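# Seat the rubber seal fully into the lid groove

## Task

Push the rubber seal down into the lid's groove so that it sits in the groove along its entire length, with no part of the loop left out.

## Robot and tools

Robot: two seven-joint Franka FR3 arms, left_arm and right_arm, each carrying a Robotiq 2F-140 two-finger gripper with a wrist camera. The left gripper's fingers have a hinge and can fold: a part held near the tips is squeezed normally, but one held nearer the palm may be pulled in, held loosely, or squeezed harder than requested. Pushing those fingertips into a surface folds them with little resistance unless the fingers are fully shut, so contact may go unnoticed and the following grasp may fail. The right gripper's fingers are rigid.

Frames: the scene frame has its origin on the table surface halfway between the nominal arm bases, +z up, +x out over the table, and left_arm on the +y side (these names do not match image left and right). Calibrated bases: left_arm at (-0.056, +0.317, 0) m, quat_wxyz (+1.000, 0, 0, +0.007); right_arm at (-0.027, -0.378, 0) m, quat_wxyz (+1.000, 0, 0, -0.007). Every hand pose, target and wrist-camera pose is given in that arm's own base frame; the fixed camera and the table use the scene frame. Printed poses may be off by a few centimetres. On the gripper, +z points along the fingers and the fingers close along y. end_effector_position is the spot between the pads when shut; the fingertips extend about 33 mm past it at gaps up to 40 mm, and about 9 mm when fully open.

The 18-number row (used by execute_actions and move): all values are plain numbers in [-1, 1]. The first nine belong to left_arm: dx, dy, dz, rx, ry, rz, gripper position, force_limit, speed; the next nine are the same for right_arm. Both arms must always be filled in. dx..rz are an offset, not a pose, measured from that arm's Hand target at the start of the action (or move), along that arm's base axes; 1.0 equals 0.6 m or 180 degrees, and rx, ry, rz together form one rotation vector turning about the Hand target's position. Sending the same offset again moves further. All six zero re-requests the current Hand target. Gripper values are absolute commands: position +1 = open 140 mm, about -0.8 = pads touching, -1 = close until blocked; force_limit from -1 (about 14 N) to +1 (about 58 N) on a slow close; speed -1 is about 30 mm/s, 0 about 140, +1 about 250, and faster closes grip harder. Both start at +1. To keep a gripper unchanged, resend its last three numbers, since 0 is a real command. Each step the controller limits the commanded pose to within 70 mm and 16 degrees of the measured one.

Tools:
- execute_actions(actions, cameras): actions is a list of actions; each action is a list of up to 15 rows, one per 1/30 s step, and a short list repeats its final row. Each action lasts 0.5 s. Images come only with an empty list or when cameras names them (["all"], specific names, or []).
- move(target, speed, blend, blocking, cameras): target is one 18-number row or a list of up to 15 rows, every row an offset from the same starting Hand targets. speed is the path top speed in m/s, 0.002 to 2 (default 0.25), one value or one per target; rotation is capped at twice that in rad/s and at most 2.5 rad/s. blend in metres rounds corners between listed targets (0 stops at each). A move ends after 10 s at most. blocking=false returns after about 0.5 s while motion continues. Paths do not avoid obstacles or the other arm.
- wait(seconds 0 to 10, cameras); stop(cameras) brakes a running move.
- zoom_image(camera one of cam_low, cam_left_wrist, cam_right_wrist; region [x0, y0, x1, y1] pixels, at most 504 by 504) on the newest image.
- clear_fault(arm) after a reported torque or force fault.
- read_manual(section) gives licence text only.
- finished_scene(scene) ends the current scene, given by its number; the seal must stay seated without the robot.

Results: end_effector_position (m) and end_effector_quat_wxyz per arm; Hand target (the clipped last command, base for the next offsets; the gripper often rests a little short, so resend the gap as an offset); Tool commands; object_status (0 moving, 1 blocked while opening, 2 blocked while closing i.e. likely holding, 3 reached position or pads met); position_measured in counts (3 open, 75 about 100 mm, 139 about 60 mm, 200 about 20 mm, 230 pads meet). Joint torques, External joint torques and Flange force (gripper x y z axes) hint at contact but carry offsets and noise. Wrist depth gives a 7x7 grid of distances per wrist camera, rows top to bottom separated by " / ", "-" meaning no value. A move adds a "move:" line: done, off_target, moving, held, fault, plus limits notes (paced = clipped, held = steps withheld). Camera images are 672x504: cam_low, cam_left_wrist, cam_right_wrist.

Avoid: any outside force reaching 40 N on an arm, or joint contact torques reaching 35/35/32/30/12/12/12 N m (waist to wrist roll) which stop the arm until clear_fault; exceeding joint ranges or speeds; overheating from long pushes, stretched poses or held loads (watch MOTOR HOT). Do not let the grippers or arms press on each other or one gripper close on the other's fingers. Press the seal firmly but not violently, approach slowly, and back the Hand target off after pushing. Never let anything fall or end up off the table, avoid hitting fixed objects, and avoid gripping hard on a part still resting on something.

Each tool is called as name(argument=value, ...) on one line, values as JSON.

## Session

Scene 1 done. Now scene 2.

execute_actions(actions=[])

zoom_image(camera="cam_low", region=[168, 200, 504, 452])

Scene clock: 0.00 s.
left_arm: end_effector_position=(+0.1662, +0.6965, +0.3618) position_measured=3 object_status=3 end_effector_quat_wxyz=(+0.009, -0.442, +0.896, +0.024) | right_arm: end_effector_position=(+0.4859, -0.0508, +0.3306) position_measured=3 object_status=3 end_effector_quat_wxyz=(-0.049, +0.296, -0.628, +0.718)
Joint positions: left_arm=[1.444 0.573 -0.201 -0.904 0.128 1.515 1.941] | right_arm=[-0.271 -0.116 0.883 -2.593 -1.46 1.556 2.142]
Joint velocities: within noise
Joint torques (N m): no reading
External joint torques (N m): no reading
Flange force (N): no reading
Wrist depth (mm): cam_left_wrist=[433 436 435 437 433 443 1127 / 461 462 465 460 467 1241 1188 / 493 494 495 502 1255 1307 1307 / 520 130 1331 1323 1381 1364 135 / - 120 1503 1493 1473 1444 120 / - 1613 1534 1613 1726 1463 1636 / - 1796 1726 1726 1407 1578 1726] | cam_right_wrist=[- - 2422 2395 1796 - 1711 / - 2053 - 2449 - 2369 1767 / - 1996 1942 2200 - 2015 1767 / - 135 - 1960 - 150 403 / - 116 - - - 1891 107 / - - - - - 1551 372 / - - - 1356 1382 1427 -]
Hand target: left_arm +0.1662, +0.6965, +0.3618; +0.009, -0.442, +0.896, +0.024 | right_arm +0.4859, -0.0508, +0.3306; -0.049, +0.296, -0.628, +0.718
Tool commands: left_gripper/position=+1.0 left_gripper/force_limit=+1.0 left_gripper/speed=+1.0 right_gripper/position=+1.0 right_gripper/force_limit=+1.0 right_gripper/speed=+1.0

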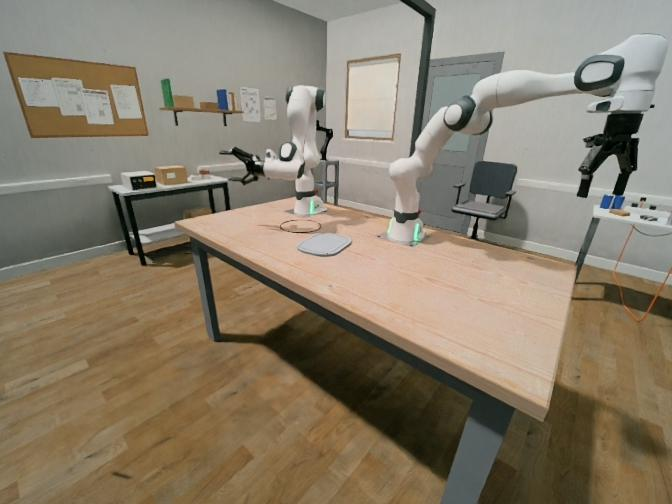

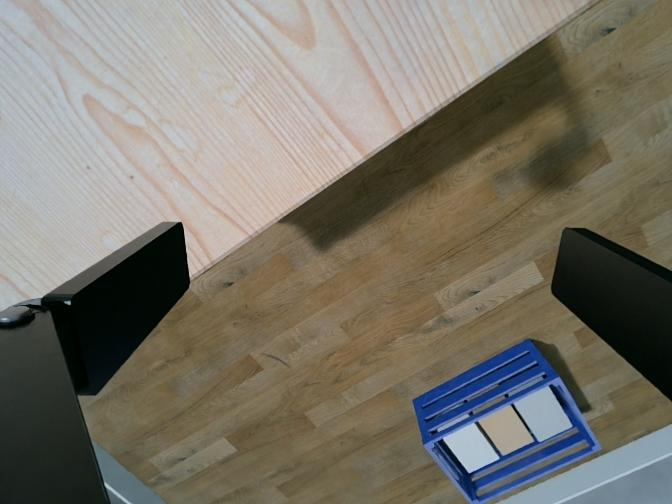

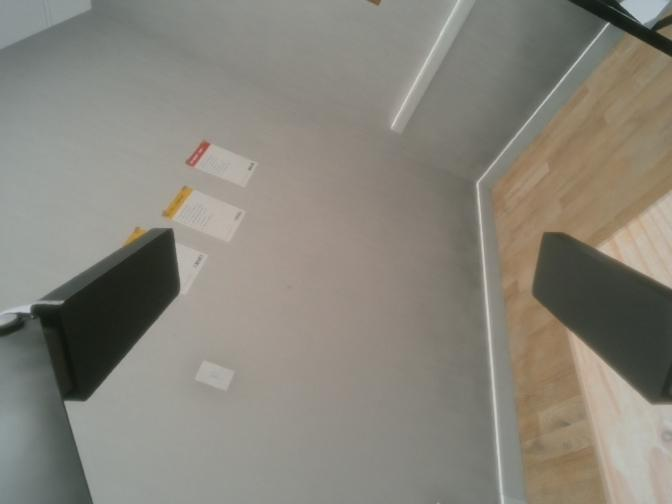

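Scaled by 1.500 from the camera's 672x504 image, which has a finer 960x720 frame.

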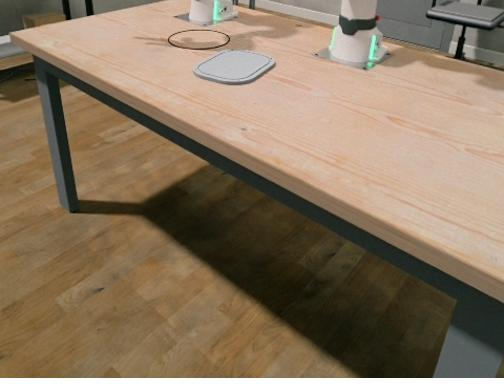

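move(target=[[0.45,-0.40,0.12,0,0,0,1,1,1,-0.08,0,0.06,0.22,0.125,0,1,1,1],[0.59,-0.794,0.10,0,0,0,1,1,1,-0.143,0,0.083,0.446,0.249,0,1,1,1]], speed=[0.6,0.6], blend=[0.08,0], cameras=["cam_right_wrist","cam_low"])

Scene clock: 5.17 s.
left_arm: end_effector_position=(+0.5196, +0.2189, +0.4222) position_measured=3 object_status=3 end_effector_quat_wxyz=(+0.008, -0.439, +0.898, +0.022) | right_arm: end_effector_position=(+0.4006, -0.0499, +0.3797) position_measured=3 object_status=3 end_effector_quat_wxyz=(+0.001, -0.424, +0.906, -0.001)
Joint positions: left_arm=[0.861 0.027 -0.498 -1.521 0.059 1.557 1.025] | right_arm=[0.597 -0.59 -0.531 -2.138 -0.287 1.615 0.851]
Joint velocities: left_arm=[-0.001 0.001 0 0 0.001 0 -0.006] | right_arm=[-0.002 0 0 0 0 0 -0.006]
Joint torques (N m): left_arm=[0.71 -28.64 -0.47 23.8 1.13 2.79 -0.13] | right_arm=[0.53 -8.6 7.2 23.24 0.43 2.21 -0.1]
External joint torques (N m): left_arm=[0.66 0.86 -0.13 -0.18 0.24 0.27 -0.13] | right_arm=[0.54 -0.79 -1.13 0.02 -0.32 -0.29 -0.1]
Flange force (N): left_arm=[-2.3 -1.1 0.6] | right_arm=[2.0 -0.6 0.1]
Wrist depth (mm): cam_left_wrist=[1194 486 488 493 492 491 490 / 1234 525 519 522 521 516 522 / 1398 1331 551 555 548 550 552 / 1416 130 1463 595 586 583 135 / - 121 1545 642 635 637 120 / - 1567 1674 1686 688 1624 1567 / - 1545 1782 1796 1649 1872 1649] | cam_right_wrist=[1147 445 449 452 449 454 454 / 471 472 474 474 475 473 476 / 1268 502 496 502 502 502 508 / 1373 147 532 531 534 524 528 / - 136 570 570 567 575 107 / - 1621 1507 607 611 614 - / - 1518 - 1738 651 680 -]
Hand target: left_arm +0.5202, +0.2201, +0.4218; +0.009, -0.442, +0.896, +0.024 | right_arm +0.4001, -0.0508, +0.3804; +0.000, -0.426, +0.905, -0.001
Off the commanded pose: left_arm 0.001 m, 0 deg | right_arm 0.001 m, 0 deg.
move: done; limits=paced
Images, in order (width x height): cam_low 672x504, cam_right_wrist 672x504.

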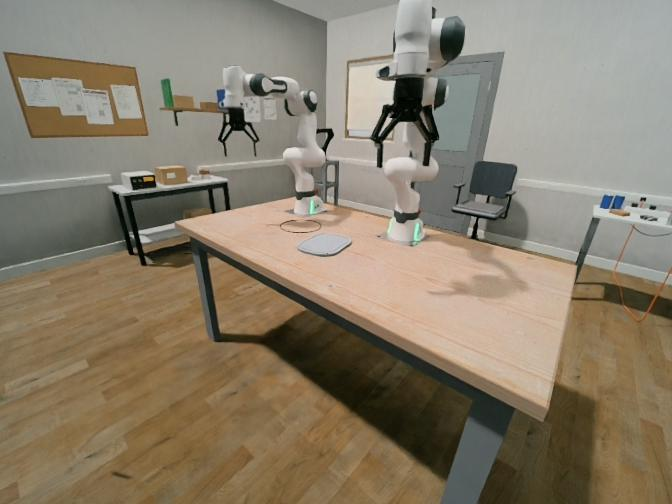

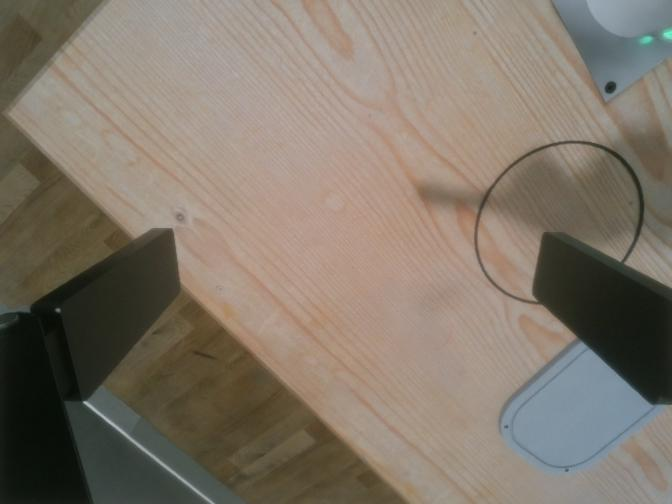

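move(target=[-0.12,-0.53,0,0,0,0,1,1,1,-0.15,0.28,0.02,0,0,0,1,1,1], speed=0.5, cameras=["cam_right_wrist","cam_left_wrist"])

Scene clock: 8.20 s.
left_arm: end_effector_position=(+0.4490, -0.0964, +0.4213) position_measured=3 object_status=3 end_effector_quat_wxyz=(+0.009, -0.439, +0.898, +0.025) | right_arm: end_effector_position=(+0.3115, +0.1171, +0.3934) position_measured=3 object_status=3 end_effector_quat_wxyz=(+0.002, -0.429, +0.903, -0.002)
Joint positions: left_arm=[0.725 -0.422 -0.756 -1.846 -0.232 1.528 0.668] | right_arm=[0.567 -0.709 -0.135 -2.267 -0.092 1.567 1.148]
Joint velocities: left_arm=[-0.002 0 -0.002 0 0.001 0 -0.006] | right_arm=[0 0.001 0.001 -0.001 0 0.001 0.004]
Joint torques (N m): left_arm=[1.17 -9.64 8.3 22.88 0.45 2.27 -0.21] | right_arm=[-0.66 -7.49 1.87 23.14 1.28 2.32 0.11]
External joint torques (N m): left_arm=[1.13 -1.29 -0.58 0.03 -0.44 -0.24 -0.22] | right_arm=[-0.66 -0.37 -0.19 -0.68 0.52 -0.16 0.12]
Flange force (N): left_arm=[2.1 1.4 0.2] | right_arm=[2.4 1.3 1.9]
Wrist depth (mm): cam_left_wrist=[483 493 478 - 494 491 493 / 1241 519 516 515 519 519 521 / 1331 562 552 554 555 554 562 / 1407 130 589 589 597 580 135 / - 120 1524 639 639 642 120 / - 1767 1661 695 690 686 697 / - 1513 1753 1782 746 749 734] | cam_right_wrist=[457 462 458 458 463 465 466 / 481 483 489 488 491 491 491 / 508 510 511 519 519 518 527 / 1364 147 544 548 551 542 548 / - 136 579 591 586 548 107 / - 1597 621 625 607 630 642 / - 1645 1658 649 674 672 -]
Hand target: left_arm +0.4482, -0.0979, +0.4218; +0.009, -0.442, +0.896, +0.024 | right_arm +0.3101, +0.1172, +0.3924; +0.000, -0.426, +0.905, -0.001
Off the commanded pose: left_arm 0.002 m, 0 deg | right_arm 0.002 m, 0 deg.
move: done; limits=paced
Images, in order (width x height): cam_left_wrist 672x504, cam_right_wrist 672x504.

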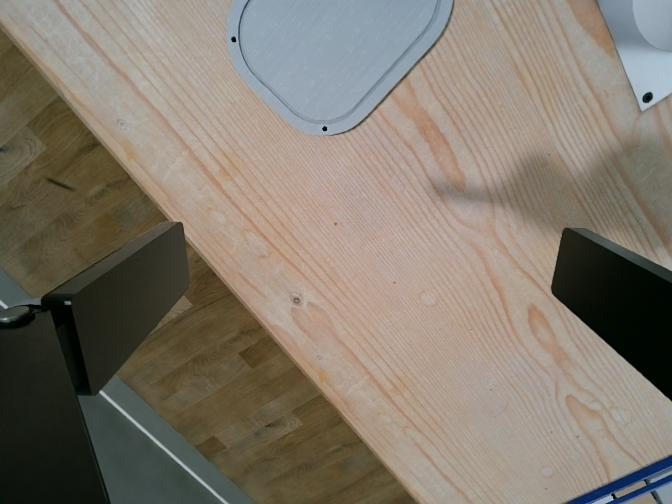

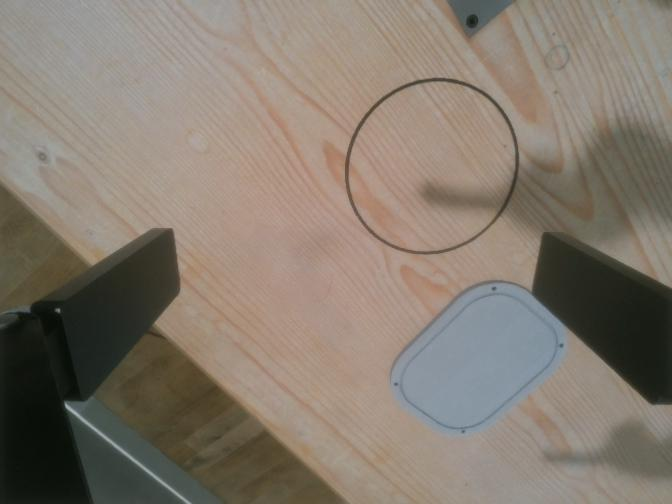

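move(target=[-0.4553,-0.5307,-0.50,-0.0163,0,-0.0206,-1,-1,0,0.0168,0.0358,-0.4507,0,0,0,-1,-1,0], speed=0.4, cameras=["all"])

Scene clock: 15.13 s.
left_arm: end_effector_position=(+0.1745, -0.4152, +0.1220) position_measured=233 object_status=3 end_effector_quat_wxyz=(-0.002, -0.409, +0.913, +0.002) | right_arm: end_effector_position=(+0.3191, +0.1380, +0.1220) position_measured=233 object_status=3 end_effector_quat_wxyz=(-0.001, -0.428, +0.904, -0.001)
Joint positions: left_arm=[0.313 -0.977 -1.379 -2.424 -1.032 1.888 0.293] | right_arm=[0.563 -0.48 -0.166 -2.823 -0.111 2.344 1.178]
Joint velocities: left_arm=[0 0 0 -0.001 0 0 -0.007] | right_arm=[within noise]
Joint torques (N m): left_arm=[1.16 11.09 21.92 13.73 0.3 2.71 -0.33] | right_arm=[-0.14 -11.98 0.68 20.97 0.63 2.56 0.28]
External joint torques (N m): left_arm=[1.24 -2.24 -0.57 0.13 -0.4 0.15 -0.33] | right_arm=[-0.15 0.75 -0.55 -0.8 0.08 0.11 0.28]
Flange force (N): left_arm=[1.4 -3.9 3.1] | right_arm=[-0.4 -0.6 3.2]
Wrist depth (mm): cam_left_wrist=[234 233 232 231 230 229 228 / 246 246 243 243 242 242 240 / 261 258 259 260 256 255 254 / 276 274 275 131 268 270 269 / 295 288 79 87 - 81 283 / - 64 76 - - 75 64 / - - - - - - -] | cam_right_wrist=[217 219 219 220 222 222 222 / 230 231 232 233 234 235 236 / 243 244 246 246 247 248 249 / 258 260 260 122 259 263 264 / 274 272 89 83 89 273 284 / - - - - - - 65 / - - - - - - -]
Hand target: left_arm +0.1750, -0.4163, +0.1218; -0.002, -0.413, +0.911, +0.001 | right_arm +0.3201, +0.1387, +0.1220; +0.000, -0.426, +0.905, -0.001
Off the commanded pose: left_arm 0.001 m, 1 deg | right_arm 0.001 m, 0 deg.
move: done

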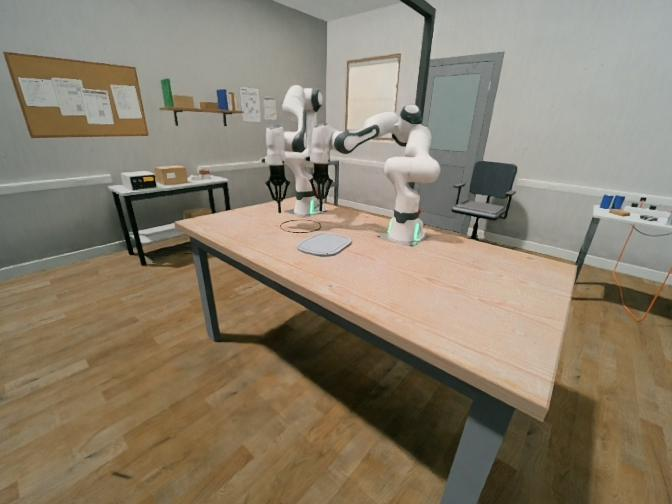

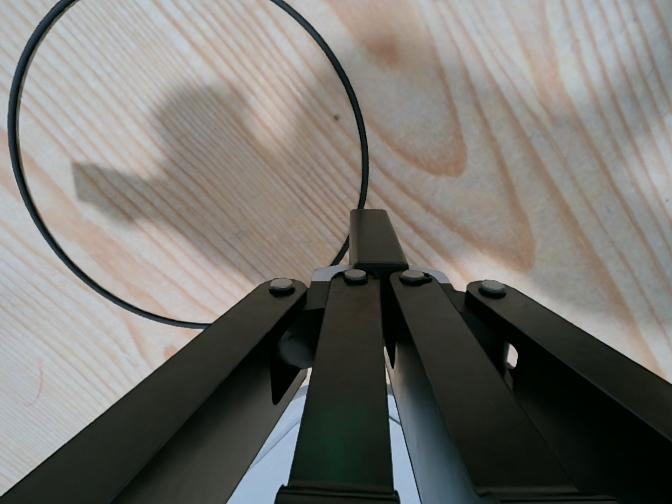

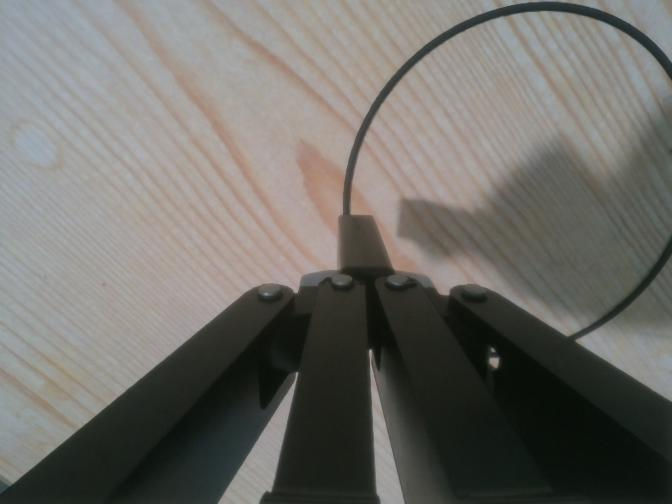

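move(target=[[-0.0187,0.0166,-0.12,0,0,0,-1,-1,0,0.0192,-0.016,-0.12,0,0,0,-1,-1,0],[-0.0187,0.0166,-0.143,0,0,0,-1,-1,0,0.0192,-0.016,-0.1433,0,0,0,-1,-1,0]], speed=[0.2,0.03], blend=[0.004,0], cameras=["cam_right_wrist","cam_left_wrist"])

Scene clock: 17.17 s.
left_arm: end_effector_position=(+0.1633, -0.4053, +0.0366) position_measured=233 object_status=3 end_effector_quat_wxyz=(-0.001, -0.416, +0.909, +0.002) | right_arm: end_effector_position=(+0.3237, +0.1248, +0.0412) position_measured=233 object_status=3 end_effector_quat_wxyz=(-0.012, -0.422, +0.907, -0.002)
Joint positions: left_arm=[0.363 -0.987 -1.601 -2.497 -1.213 2.039 0.335] | right_arm=[0.566 -0.228 -0.217 -2.865 -0.111 2.615 1.151]
Joint velocities: left_arm=[0 0.001 0 0 0 0.004 0.004] | right_arm=[within noise]
Joint torques (N m): left_arm=[1.19 13.84 21.67 9.94 0.28 2.94 0.36] | right_arm=[-0.08 -16.79 -0.04 16.86 0.42 2.31 0.05]
External joint torques (N m): left_arm=[1.31 -1.82 -0.54 -0.16 -0.38 0.4 0.36] | right_arm=[-0.06 0.69 -0.84 -0.94 0.04 -0.1 0.05]
External joint torques when the fault began: right_arm=[0.67 6.93 -1.28 -2.18 0.42 2.86 -0.1]
Flange force (N): left_arm=[-1.1 -5.3 5.9] | right_arm=[1.1 -0.8 2.6]
Flange force when the fault began (N): right_arm=[-14.1 -7.8 36.3]
Wrist depth (mm): cam_left_wrist=[157 156 155 155 155 153 153 / 166 164 164 162 163 162 161 / 175 174 173 173 172 171 170 / 185 185 185 147 180 181 181 / 198 195 79 87 - 81 191 / - 64 76 - - 75 64 / - - - - - - -] | cam_right_wrist=[148 151 150 151 152 152 153 / 157 157 158 159 159 160 160 / 165 166 167 167 167 169 170 / 175 175 176 155 176 179 179 / 185 183 90 83 89 184 190 / - - - - - - 65 / - - - - - - -]
Hand target: left_arm +0.1638, -0.4063, +0.0363; -0.002, -0.413, +0.911, +0.001 | right_arm +0.3237, +0.1248, +0.0412; -0.012, -0.422, +0.907, -0.002 (not the last commanded pose)
Tool commands: left_gripper/position=-1.0 left_gripper/force_limit=-1.0 left_gripper/speed=+0.0 right_gripper/position=-1.0 right_gripper/force_limit=-1.0 right_gripper/speed=+0.003922
Off the commanded pose: left_arm 0.001 m, 0 deg | right_arm 0.010 m, 2 deg.
FORCE FAULT: contact force on the right arm reached its limit, and that arm stopped. The contact can be on any part of that arm, not only on its tool. That arm's remaining commands of this call were not run. That arm is still stopped at the end of this call. While its stop runs, that arm takes no new command, but execute_actions still moves its gripper.
CLEAR FAULT: the right arm stays stopped (Reflex) until you call clear_fault(arm="right_arm").
move: fault (right_arm); path passed 1 of 2 targets
Images, in order (width x height): cam_left_wrist 672x504, cam_right_wrist 672x504.

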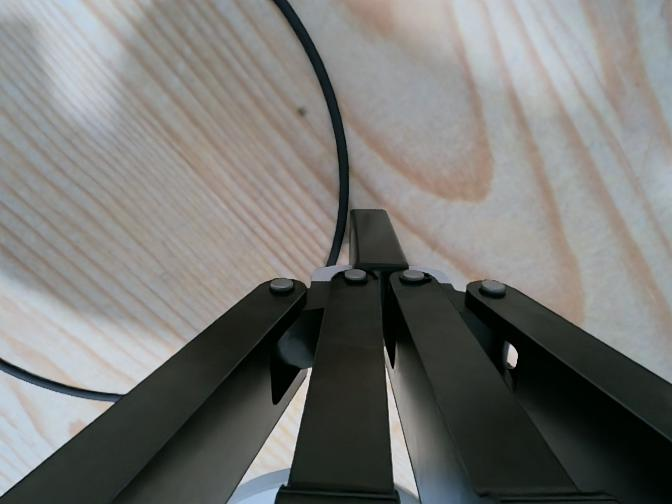

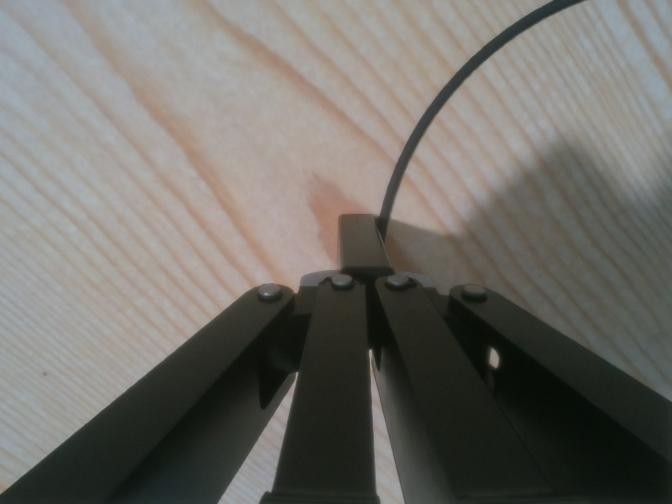

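clear_fault(arm="right_arm")

move(target=[0,0,-0.0055,0,0,0,-1,-1,0,0,0,0.01,0,0,0,-1,-1,0], speed=0.02)

Scene clock: 17.43 s.
left_arm: end_effector_position=(+0.1634, -0.4054, +0.0366) position_measured=233 object_status=3 end_effector_quat_wxyz=(-0.001, -0.415, +0.910, +0.002) | right_arm: end_effector_position=(+0.3237, +0.1248, +0.0412) position_measured=233 object_status=3 end_effector_quat_wxyz=(-0.012, -0.422, +0.907, -0.002)
Joint positions: left_arm=[0.363 -0.987 -1.601 -2.497 -1.213 2.04 0.336] | right_arm=[0.566 -0.228 -0.217 -2.865 -0.111 2.615 1.151]
Joint torques (N m): left_arm=[1.17 13.81 21.71 9.99 0.28 2.9 0.28] | right_arm=[-0.14 -16.79 -0.01 16.9 0.43 2.32 0.07]
External joint torques (N m): left_arm=[1.16 -1.79 -0.57 0 -0.39 0.35 0.28] | right_arm=[-0.14 0.74 -0.82 -0.94 0.05 -0.09 0.07]
Flange force (N): left_arm=[-0.5 -5.1 5.6] | right_arm=[1.0 -0.8 2.8]
Wrist depth (mm): cam_left_wrist=[158 157 156 155 154 154 153 / 165 164 164 162 163 162 161 / 175 175 174 173 172 171 171 / 187 186 184 147 180 181 181 / 198 196 79 87 - 81 190 / - 64 76 - - 75 64 / - - - - - - -] | cam_right_wrist=[149 150 150 151 151 152 153 / 157 158 158 159 159 161 160 / 165 166 166 167 168 169 170 / 175 174 176 155 177 179 180 / 184 183 90 83 89 185 190 / - - - - - - 65 / - - - - - - -]
Hand target: left_arm +0.1638, -0.4063, +0.0363; -0.002, -0.413, +0.911, +0.001 | right_arm +0.3237, +0.1248, +0.0412; -0.012, -0.422, +0.907, -0.002 (not the last commanded pose)
Tool commands: left_gripper/position=-1.0 left_gripper/force_limit=-1.0 left_gripper/speed=+0.0 right_gripper/position=-1.0 right_gripper/force_limit=-1.0 right_gripper/speed=+0.003922
Off the commanded pose: left_arm 0.001 m, 0 deg | right_arm 0.010 m, 2 deg.
FORCE FAULT, CONTINUED: the right arm's stop, for the force fault that an earlier result reported, is over. The call counts as one of the actions that you can send in this scene. That arm's target is now where it stood when the stop ended, not its last command. That arm accepts commands again.
CLEAR FAULT: your call cleared the right arm's force fault. If the contact force or a joint's load stays at its limit, that arm stops again.

Scene clock: 18.33 s.
left_arm: end_effector_position=(+0.1637, -0.4052, +0.0333) position_measured=233 object_status=3 end_effector_quat_wxyz=(-0.001, -0.415, +0.910, +0.002) | right_arm: end_effector_position=(+0.3233, +0.1251, +0.0464) position_measured=233 object_status=3 end_effector_quat_wxyz=(-0.012, -0.422, +0.906, -0.002)
Joint positions: left_arm=[0.368 -0.987 -1.612 -2.497 -1.22 2.046 0.339] | right_arm=[0.565 -0.247 -0.217 -2.864 -0.112 2.596 1.151]
Joint velocities: left_arm=[within noise] | right_arm=[-0.001 -0.001 -0.001 0 -0.002 -0.004 0]
Joint torques (N m): left_arm=[1.14 14.22 21.69 9.79 0.28 2.94 0.31] | right_arm=[-0.68 -17.56 0.47 17.44 0.02 2.12 0.17]
External joint torques (N m): left_arm=[1.21 -1.55 -0.54 -0.07 -0.39 0.4 0.31] | right_arm=[-0.66 -0.49 -0.38 -0.69 -0.37 -0.29 0.17]
Flange force (N): left_arm=[-0.9 -5.1 5.8] | right_arm=[4.7 0.8 -2.7]
Wrist depth (mm): cam_left_wrist=[155 153 153 152 151 151 150 / 162 162 161 158 160 159 158 / 172 171 170 169 168 167 167 / 182 182 181 147 176 177 178 / 194 191 79 87 - 81 186 / - 64 76 - - 75 64 / - - - - - - -] | cam_right_wrist=[153 154 155 155 157 157 158 / 161 162 163 163 164 165 166 / 170 170 171 172 173 175 176 / 179 180 182 155 183 184 185 / 190 188 90 83 89 190 196 / - - - - - - 65 / - - - - - - -]
Hand target: left_arm +0.1638, -0.4063, +0.0330; -0.002, -0.413, +0.911, +0.001 | right_arm +0.3237, +0.1248, +0.0472; -0.012, -0.422, +0.907, -0.002
Off the commanded pose: left_arm 0.001 m, 0 deg | right_arm 0.001 m, 0 deg.
move: done

move(target=[0,0,-0.008,0,0,0,-1,-1,0,0,0,0,0,0,0,-1,-1,0], speed=0.02)

Scene clock: 19.17 s.
left_arm: end_effector_position=(+0.1635, -0.4050, +0.0307) position_measured=233 object_status=3 end_effector_quat_wxyz=(-0.001, -0.415, +0.910, +0.003) | right_arm: end_effector_position=(+0.3231, +0.1250, +0.0463) position_measured=233 object_status=3 end_effector_quat_wxyz=(-0.013, -0.422, +0.906, -0.002)
Joint positions: left_arm=[0.373 -0.986 -1.62 -2.497 -1.225 2.05 0.341] | right_arm=[0.565 -0.247 -0.217 -2.864 -0.112 2.595 1.151]
Joint torques (N m): left_arm=[2.8 13.78 17.17 9.79 -0.99 3.89 0.34] | right_arm=[-0.72 -17.61 0.53 17.47 0.04 2.13 0.15]
External joint torques (N m): left_arm=[2.86 -2.11 -5.06 -0.03 -1.65 1.35 0.34] | right_arm=[-0.74 -0.38 -0.36 -0.78 -0.35 -0.3 0.15]
Flange force (N): left_arm=[0.7 -17.0 27.4] | right_arm=[4.7 0.7 -2.4]
Wrist depth (mm): cam_left_wrist=[152 151 150 149 149 148 148 / 159 159 159 157 157 156 156 / 169 169 169 167 166 166 165 / 179 179 178 147 174 176 175 / 192 189 79 87 - 81 184 / - 64 76 - - 75 64 / - - - - - - -] | cam_right_wrist=[153 154 154 155 157 157 158 / 161 161 162 163 164 165 166 / 169 171 171 172 173 175 175 / 179 180 181 155 182 184 185 / 189 188 90 83 89 191 196 / - - - - - - 65 / - - - - - - -]
Hand target: left_arm +0.1638, -0.4063, +0.0282; -0.002, -0.413, +0.911, +0.001 | right_arm +0.3237, +0.1248, +0.0472; -0.012, -0.422, +0.907, -0.002
Off the commanded pose: left_arm 0.003 m, 0 deg | right_arm 0.001 m, 0 deg.
move: done

move(target=[[0,0,0.0263,0,0,0,-0.36,-1,0,0,0,0.013,0.0044,-0.0064,0,-0.36,-1,0],[0.0162,-0.0143,0.0263,0,0,0,-0.36,-1,0,-0.0115,0.0096,0.013,0.0044,-0.0064,0,-0.36,-1,0],[0.0162,-0.0143,0.0062,0,0,0,-0.36,-1,0,-0.0115,0.0096,-0.0063,0.0044,-0.0064,0,-0.36,-1,0]], speed=[0.06,0.06,0.03], blend=[0.0,0.002,0], cameras=["cam_right_wrist","cam_left_wrist"])

Scene clock: 21.93 s.
left_arm: end_effector_position=(+0.1731, -0.4136, +0.0321) position_measured=174 object_status=3 end_effector_quat_wxyz=(-0.001, -0.416, +0.910, +0.002) | right_arm: end_effector_position=(+0.3171, +0.1299, +0.0442) position_measured=174 object_status=3 end_effector_quat_wxyz=(-0.001, -0.424, +0.906, -0.001)
Joint positions: left_arm=[0.419 -0.986 -1.633 -2.461 -1.216 2.045 0.345] | right_arm=[0.563 -0.266 -0.2 -2.899 -0.112 2.634 1.164]
Joint velocities: left_arm=[0 0 0.001 -0.001 -0.001 0.003 0.002] | right_arm=[-0.001 0.001 -0.001 0 0 0.004 0]
Joint torques (N m): left_arm=[1.09 14.86 22.15 10.26 0.28 2.92 0.32] | right_arm=[0.39 -15.28 0.12 16.87 0.85 2.51 0.21]
External joint torques (N m): left_arm=[1.09 -1.79 -0.55 0.32 -0.38 0.37 0.32] | right_arm=[0.37 1 -0.71 -1.07 0.47 0.05 0.21]
Flange force (N): left_arm=[-0.2 -5.8 5.7] | right_arm=[-0.8 0.0 4.7]
Wrist depth (mm): cam_left_wrist=[154 152 151 151 150 150 149 / 161 161 160 159 158 158 157 / 170 170 169 168 168 167 166 / 181 181 178 176 173 175 176 / 191 81 88 188 188 92 182 / - - 67 202 203 - - / - - - 216 - - -] | cam_right_wrist=[151 151 151 152 152 153 153 / 159 159 160 161 161 161 161 / 168 169 169 170 169 171 171 / 179 178 177 177 176 181 183 / 187 - 82 192 130 90 192 / - - - 206 - - - / - - - 221 - - -]
Hand target: left_arm +0.1735, -0.4149, +0.0319; -0.002, -0.413, +0.911, +0.001 | right_arm +0.3168, +0.1305, +0.0435; +0.000, -0.422, +0.907, +0.000
Off the commanded pose: left_arm 0.001 m, 0 deg | right_arm 0.001 m, 0 deg.
move: done
Images, in order (width x height): cam_left_wrist 672x504, cam_right_wrist 672x504.

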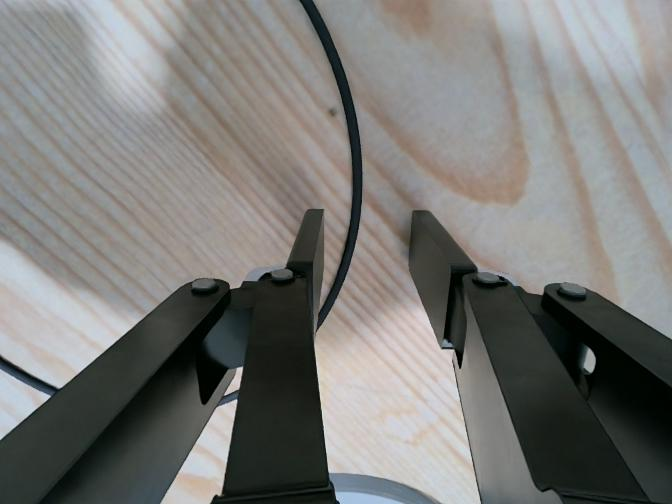

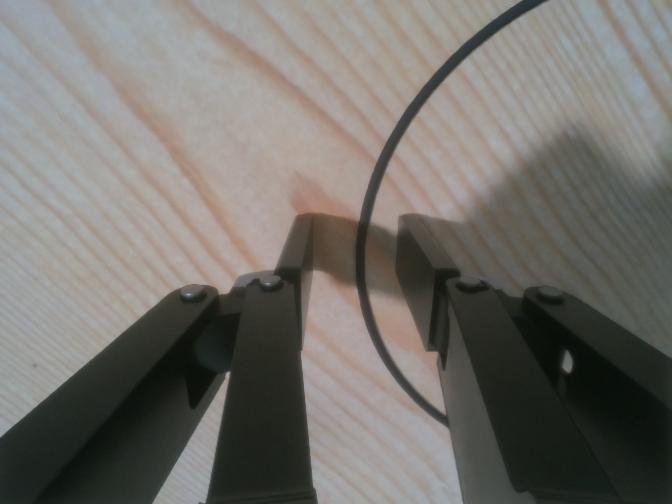

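move(target=[[0.004,-0.0036,-0.0004,0,0,0,-0.36,-1,0,0,0,-0.002,0,0,0,-0.36,-1,0],[0.004,-0.0036,-0.0004,0,0,0,-1,-1,-1,0,0,-0.002,0,0,0,-1,-1,-1]], speed=[0.04,0.03], cameras=["cam_right_wrist","cam_left_wrist"])

Scene clock: 24.20 s.
left_arm: end_effector_position=(+0.1757, -0.4161, +0.0319) position_measured=225 object_status=2 end_effector_quat_wxyz=(-0.001, -0.416, +0.910, +0.002) | right_arm: end_effector_position=(+0.3175, +0.1300, +0.0431) position_measured=225 object_status=0 end_effector_quat_wxyz=(+0.000, -0.424, +0.906, -0.001)
Joint positions: left_arm=[0.431 -0.986 -1.639 -2.452 -1.216 2.046 0.347] | right_arm=[0.563 -0.262 -0.2 -2.9 -0.111 2.64 1.164]
Joint torques (N m): left_arm=[1.16 15.05 22.27 10.25 0.6 2.9 0.33] | right_arm=[0.4 -15.42 0.21 16.59 0.84 2.56 0.25]
External joint torques (N m): left_arm=[1.22 -1.89 -0.55 0.23 -0.06 0.36 0.33] | right_arm=[0.36 0.84 -0.62 -1.17 0.47 0.11 0.25]
Flange force (N): left_arm=[-0.4 -6.2 5.2] | right_arm=[-0.1 0.6 4.3]
Wrist depth (mm): cam_left_wrist=[154 152 151 150 150 149 149 / 161 160 159 159 159 158 157 / 170 170 169 168 167 167 165 / 181 180 179 147 175 176 176 / 193 190 87 87 - 81 185 / - 64 74 58 - 76 64 / - - - - - - -] | cam_right_wrist=[150 150 151 151 151 152 152 / 158 158 159 159 160 161 161 / 167 168 168 168 170 170 170 / 178 178 178 154 178 180 181 / 189 186 94 83 95 188 192 / - - - - - - 65 / - - - - - - -]
Hand target: left_arm +0.1759, -0.4171, +0.0316; -0.002, -0.413, +0.911, +0.001 | right_arm +0.3168, +0.1305, +0.0423; +0.000, -0.422, +0.907, +0.000
Off the commanded pose: left_arm 0.001 m, 0 deg | right_arm 0.001 m, 0 deg.
move: done
Images, in order (width x height): cam_left_wrist 672x504, cam_right_wrist 672x504.

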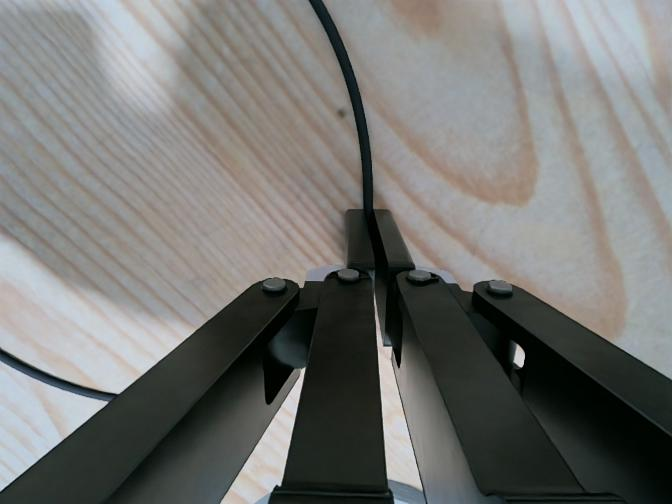

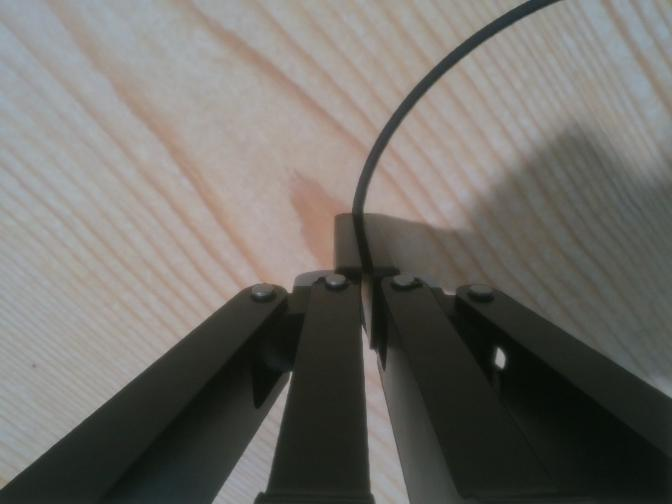

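move(target=[0,0,0.15,0,0,0,-1,-1,-1,0,0,0.15,0,0,0,-1,-1,-1], speed=0.15, cameras=["all"])

zoom_image(camera="cam_low", region=[220, 130, 420, 280])

Scene clock: 25.80 s.
left_arm: end_effector_position=(+0.1762, -0.4178, +0.1211) position_measured=225 object_status=2 end_effector_quat_wxyz=(-0.003, -0.411, +0.912, -0.001) | right_arm: end_effector_position=(+0.3172, +0.1307, +0.1315) position_measured=225 object_status=2 end_effector_quat_wxyz=(+0.000, -0.424, +0.905, -0.001)
Joint positions: left_arm=[0.321 -0.977 -1.385 -2.42 -1.041 1.893 0.293] | right_arm=[0.547 -0.521 -0.168 -2.827 -0.115 2.308 1.173]
Joint velocities: left_arm=[-0.001 -0.001 0 0 0.001 -0.003 -0.006] | right_arm=[0 0.001 -0.001 0 0.001 -0.004 -0.002]
Joint torques (N m): left_arm=[0.45 11.31 22.79 13.68 0.88 2.31 -0.19] | right_arm=[-0.51 -12.42 0.73 21.46 0.85 2.16 0.22]
External joint torques (N m): left_arm=[0.4 -2.17 0.15 0.25 0.18 -0.25 -0.19] | right_arm=[-0.53 -0.71 -0.61 -0.74 0.27 -0.31 0.22]
Flange force (N): left_arm=[1.0 0.1 -1.3] | right_arm=[5.0 1.4 -1.6]
Wrist depth (mm): cam_left_wrist=[233 232 231 231 230 229 227 / 247 246 244 243 241 240 239 / 260 258 259 256 256 255 252 / 278 275 272 131 265 268 269 / 294 285 81 87 - 81 283 / - 64 74 58 - 76 64 / - - - - - - -] | cam_right_wrist=[227 228 229 229 229 228 231 / 239 239 241 242 241 242 245 / 254 252 254 257 256 257 258 / 267 270 271 136 269 272 275 / 286 281 94 83 95 283 291 / - - - - - - 65 / - - - - - - -]
Hand target: left_arm +0.1759, -0.4171, +0.1216; -0.002, -0.413, +0.911, +0.001 | right_arm +0.3168, +0.1305, +0.1323; +0.000, -0.422, +0.907, +0.000
Off the commanded pose: left_arm 0.001 m, 0 deg | right_arm 0.001 m, 0 deg.
move: done

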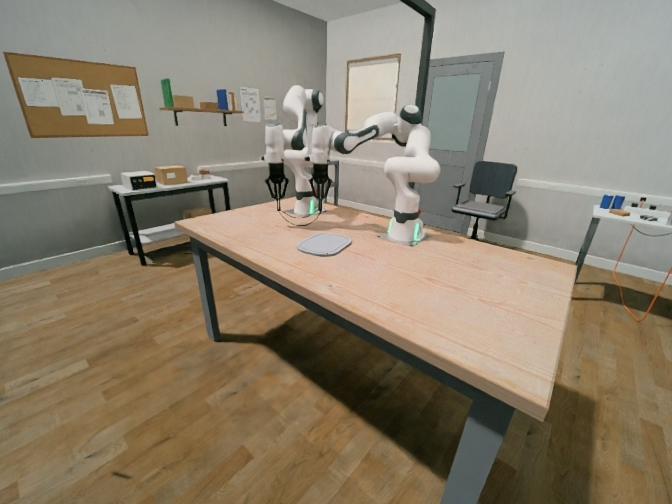

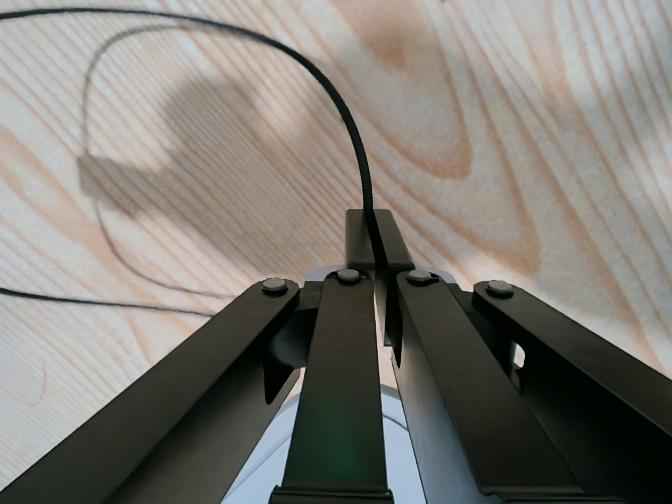

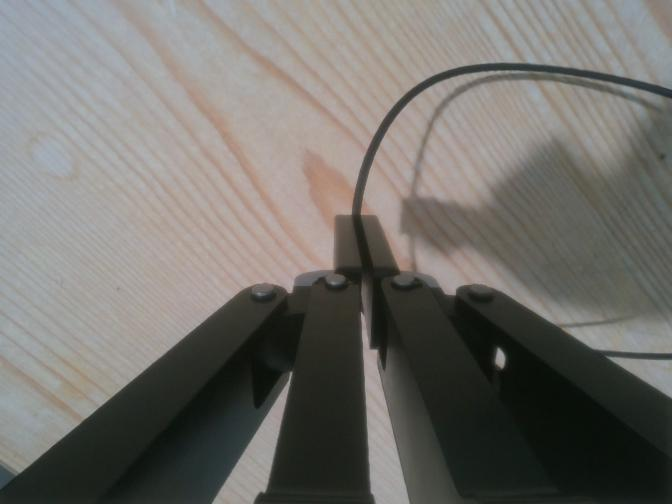

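Scaled by 2.520 from the camera's 672x504 image, which has a finer 960x720 frame.

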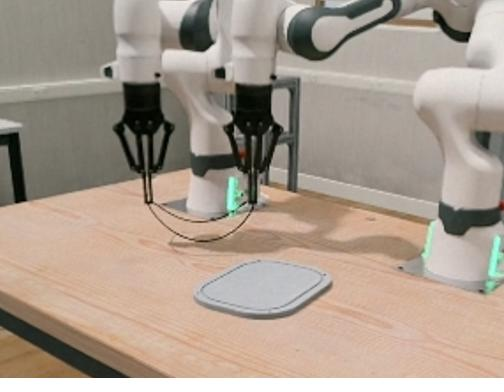

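move(target=[[0.0,0.0,0.0807,0,0,0,-1,-1,-1,0,0,0.0795,0,0,0,-1,-1,-1],[0.3052,0.4855,0.0807,0,0,-0.209,-1,-1,-1,0.0793,0.4378,0.0795,0,0,-0.209,-1,-1,-1]], speed=[0.15,0.25], blend=[0.02,0], cameras=["all"])

zoom_image(camera="cam_low", region=[220, 130, 460, 290])

Scene clock: 29.80 s.
left_arm: end_effector_position=(+0.3590, -0.1265, +0.1708) position_measured=225 object_status=2 end_effector_quat_wxyz=(-0.002, -0.102, +0.995, +0.000) | right_arm: end_effector_position=(+0.3652, +0.3931, +0.1803) position_measured=225 object_status=2 end_effector_quat_wxyz=(+0.000, -0.108, +0.994, +0.001)
Joint positions: left_arm=[0.332 -0.562 -0.659 -2.647 -0.4 2.144 1.344] | right_arm=[0.569 0.008 0.252 -2.166 0 2.176 2.176]
Joint velocities: left_arm=[within noise] | right_arm=[0 0.001 0 0 0 0 0.006]
Joint torques (N m): left_arm=[0.34 -8.19 7.68 21.31 0.94 2.81 0.32] | right_arm=[0.47 -29.61 -0.25 23.18 0.38 2.18 0.18]
External joint torques (N m): left_arm=[0.34 0.16 0.07 -0.72 0.27 0.35 0.32] | right_arm=[0.56 0.83 -0.22 -0.42 -0.35 -0.28 0.18]
Flange force (N): left_arm=[-0.4 1.7 2.3] | right_arm=[-0.9 1.5 1.0]
Wrist depth (mm): cam_left_wrist=[277 264 256 261 269 267 267 / 293 278 279 276 285 282 280 / 310 295 293 293 300 298 296 / 330 314 308 131 315 315 314 / 349 341 81 87 - 81 330 / - 64 74 58 - 76 64 / - - - - - - -] | cam_right_wrist=[268 269 271 268 261 256 265 / 284 284 286 282 276 273 282 / 300 300 301 299 294 289 299 / 319 319 320 124 304 308 317 / 342 336 94 83 95 96 345 / - - - - - - 65 / - - - - - - -]
Hand target: left_arm +0.3590, -0.1258, +0.1701; -0.002, -0.098, +0.995, +0.001 | right_arm +0.3644, +0.3932, +0.1800; -0.001, -0.107, +0.994, +0.000
Off the commanded pose: left_arm 0.001 m, 1 deg | right_arm 0.001 m, 0 deg.
move: done

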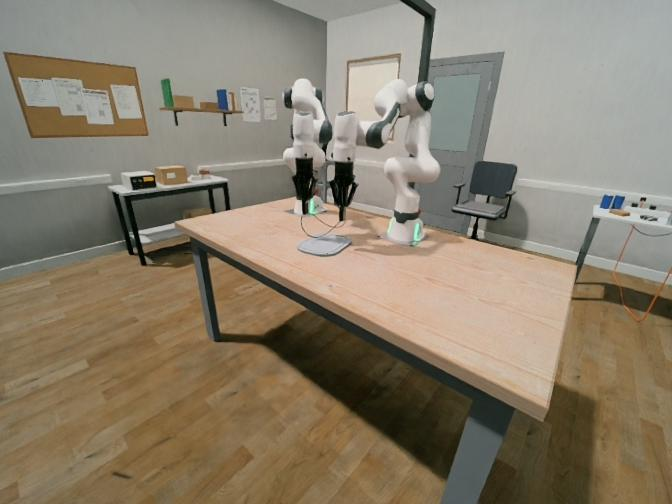

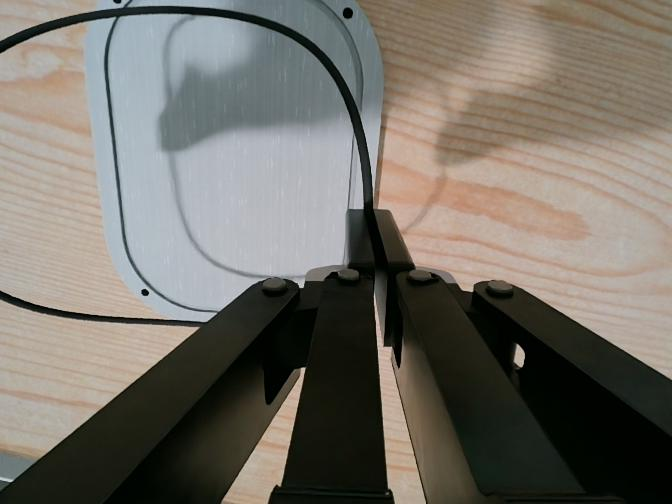

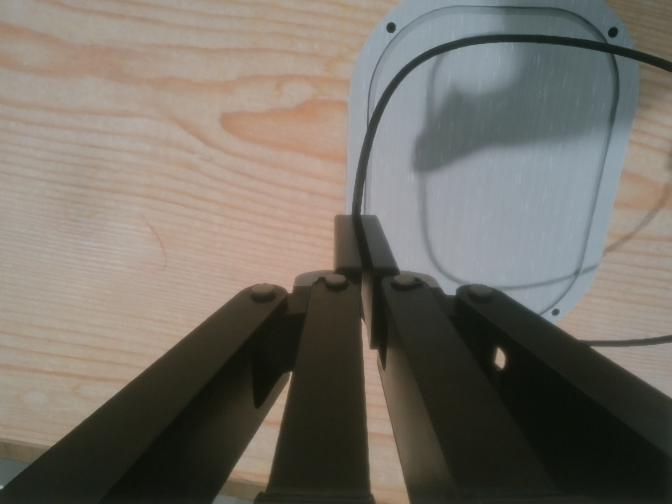

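Scaled by 2.100 from the camera's 672x504 image, which has a finer 960x720 frame.

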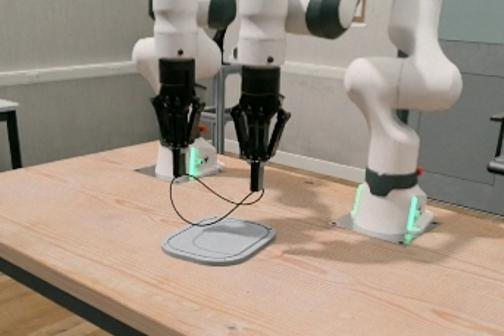

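move(target=[-0.0058,-0.0132,-0.09,0,0,0,-1,-1,-1,-0.0052,0.0312,-0.09,0,0,0,-1,-1,-1], speed=0.08, cameras=["all"])

zoom_image(camera="cam_low", region=[260, 170, 400, 270])

Scene clock: 32.60 s.
left_arm: end_effector_position=(+0.3553, -0.1331, +0.1168) position_measured=225 object_status=2 end_effector_quat_wxyz=(-0.002, -0.093, +0.996, +0.003) | right_arm: end_effector_position=(+0.3608, +0.4112, +0.1264) position_measured=225 object_status=2 end_effector_quat_wxyz=(-0.002, -0.109, +0.994, -0.001)
Joint positions: left_arm=[0.346 -0.458 -0.743 -2.718 -0.416 2.32 1.335] | right_arm=[0.591 0.118 0.262 -2.181 -0.038 2.29 2.23]
Joint velocities: left_arm=[0.001 0 -0.001 0 0 0.004 -0.003] | right_arm=[0.001 0 0 0 0 0.002 0.005]
Joint torques (N m): left_arm=[1.11 -9.27 6.02 20.09 0.2 2.83 -0.23] | right_arm=[0.42 -32.34 0.29 21.75 0.33 2.53 0.29]
External joint torques (N m): left_arm=[1.12 0.31 -0.65 -0.45 -0.38 0.36 -0.23] | right_arm=[0.46 0.52 -0.74 -0.63 -0.33 0.1 0.29]
Flange force (N): left_arm=[-2.8 -1.6 4.3] | right_arm=[0.5 0.3 2.0]
Wrist depth (mm): cam_left_wrist=[217 214 211 210 222 221 219 / 229 227 226 224 234 233 231 / 241 239 240 237 247 245 245 / 266 256 251 131 258 261 260 / 285 267 81 87 - 81 273 / - 64 74 58 - 76 64 / - - - - - - -] | cam_right_wrist=[223 223 222 219 211 212 209 / 234 235 234 229 224 221 222 / 248 248 248 242 237 237 236 / 263 263 264 136 247 248 254 / 280 277 94 83 95 89 275 / - - - - - - 65 / - - - - - - -]
Hand target: left_arm +0.3556, -0.1337, +0.1161; -0.002, -0.098, +0.995, +0.001 | right_arm +0.3613, +0.4119, +0.1260; -0.001, -0.107, +0.994, +0.000
Off the commanded pose: left_arm 0.001 m, 1 deg | right_arm 0.001 m, 0 deg.
move: done

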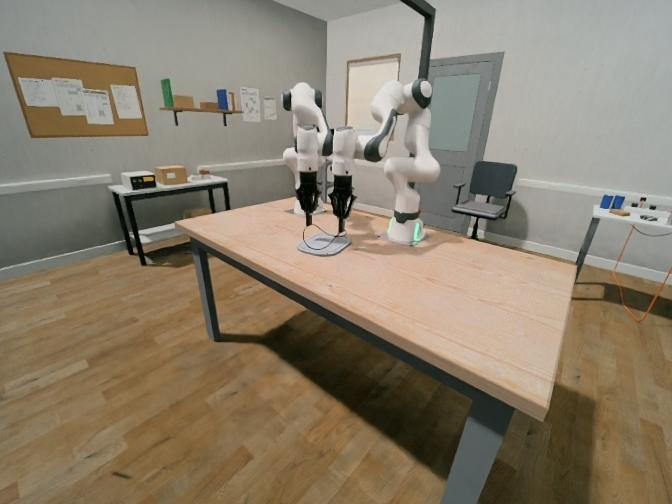

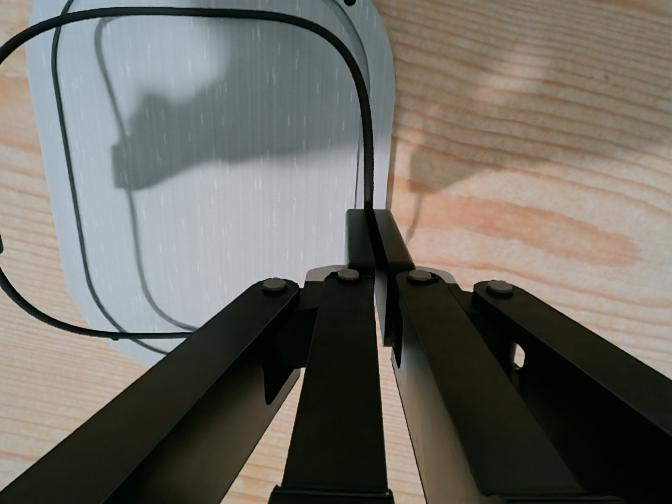

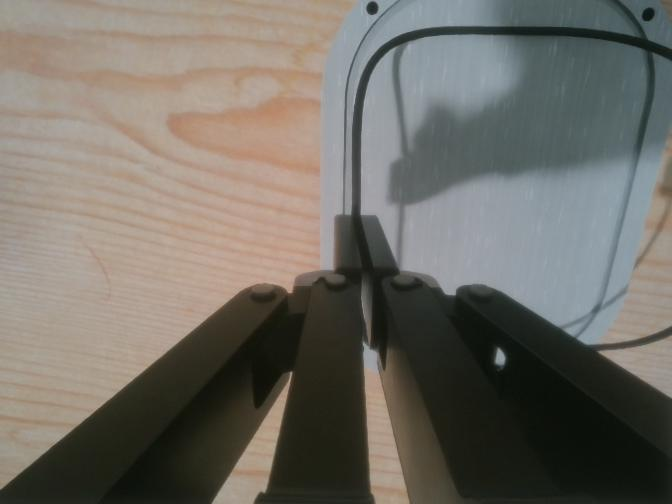

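Scaled by 3.600 from the camera's 672x504 image, which has a finer 960x720 frame.

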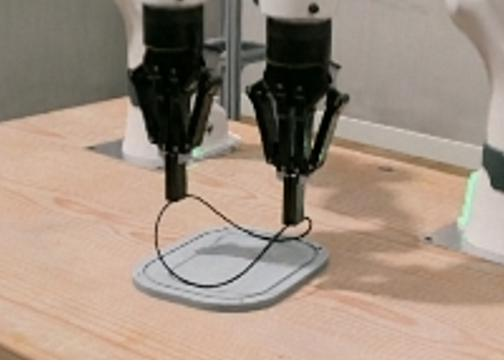

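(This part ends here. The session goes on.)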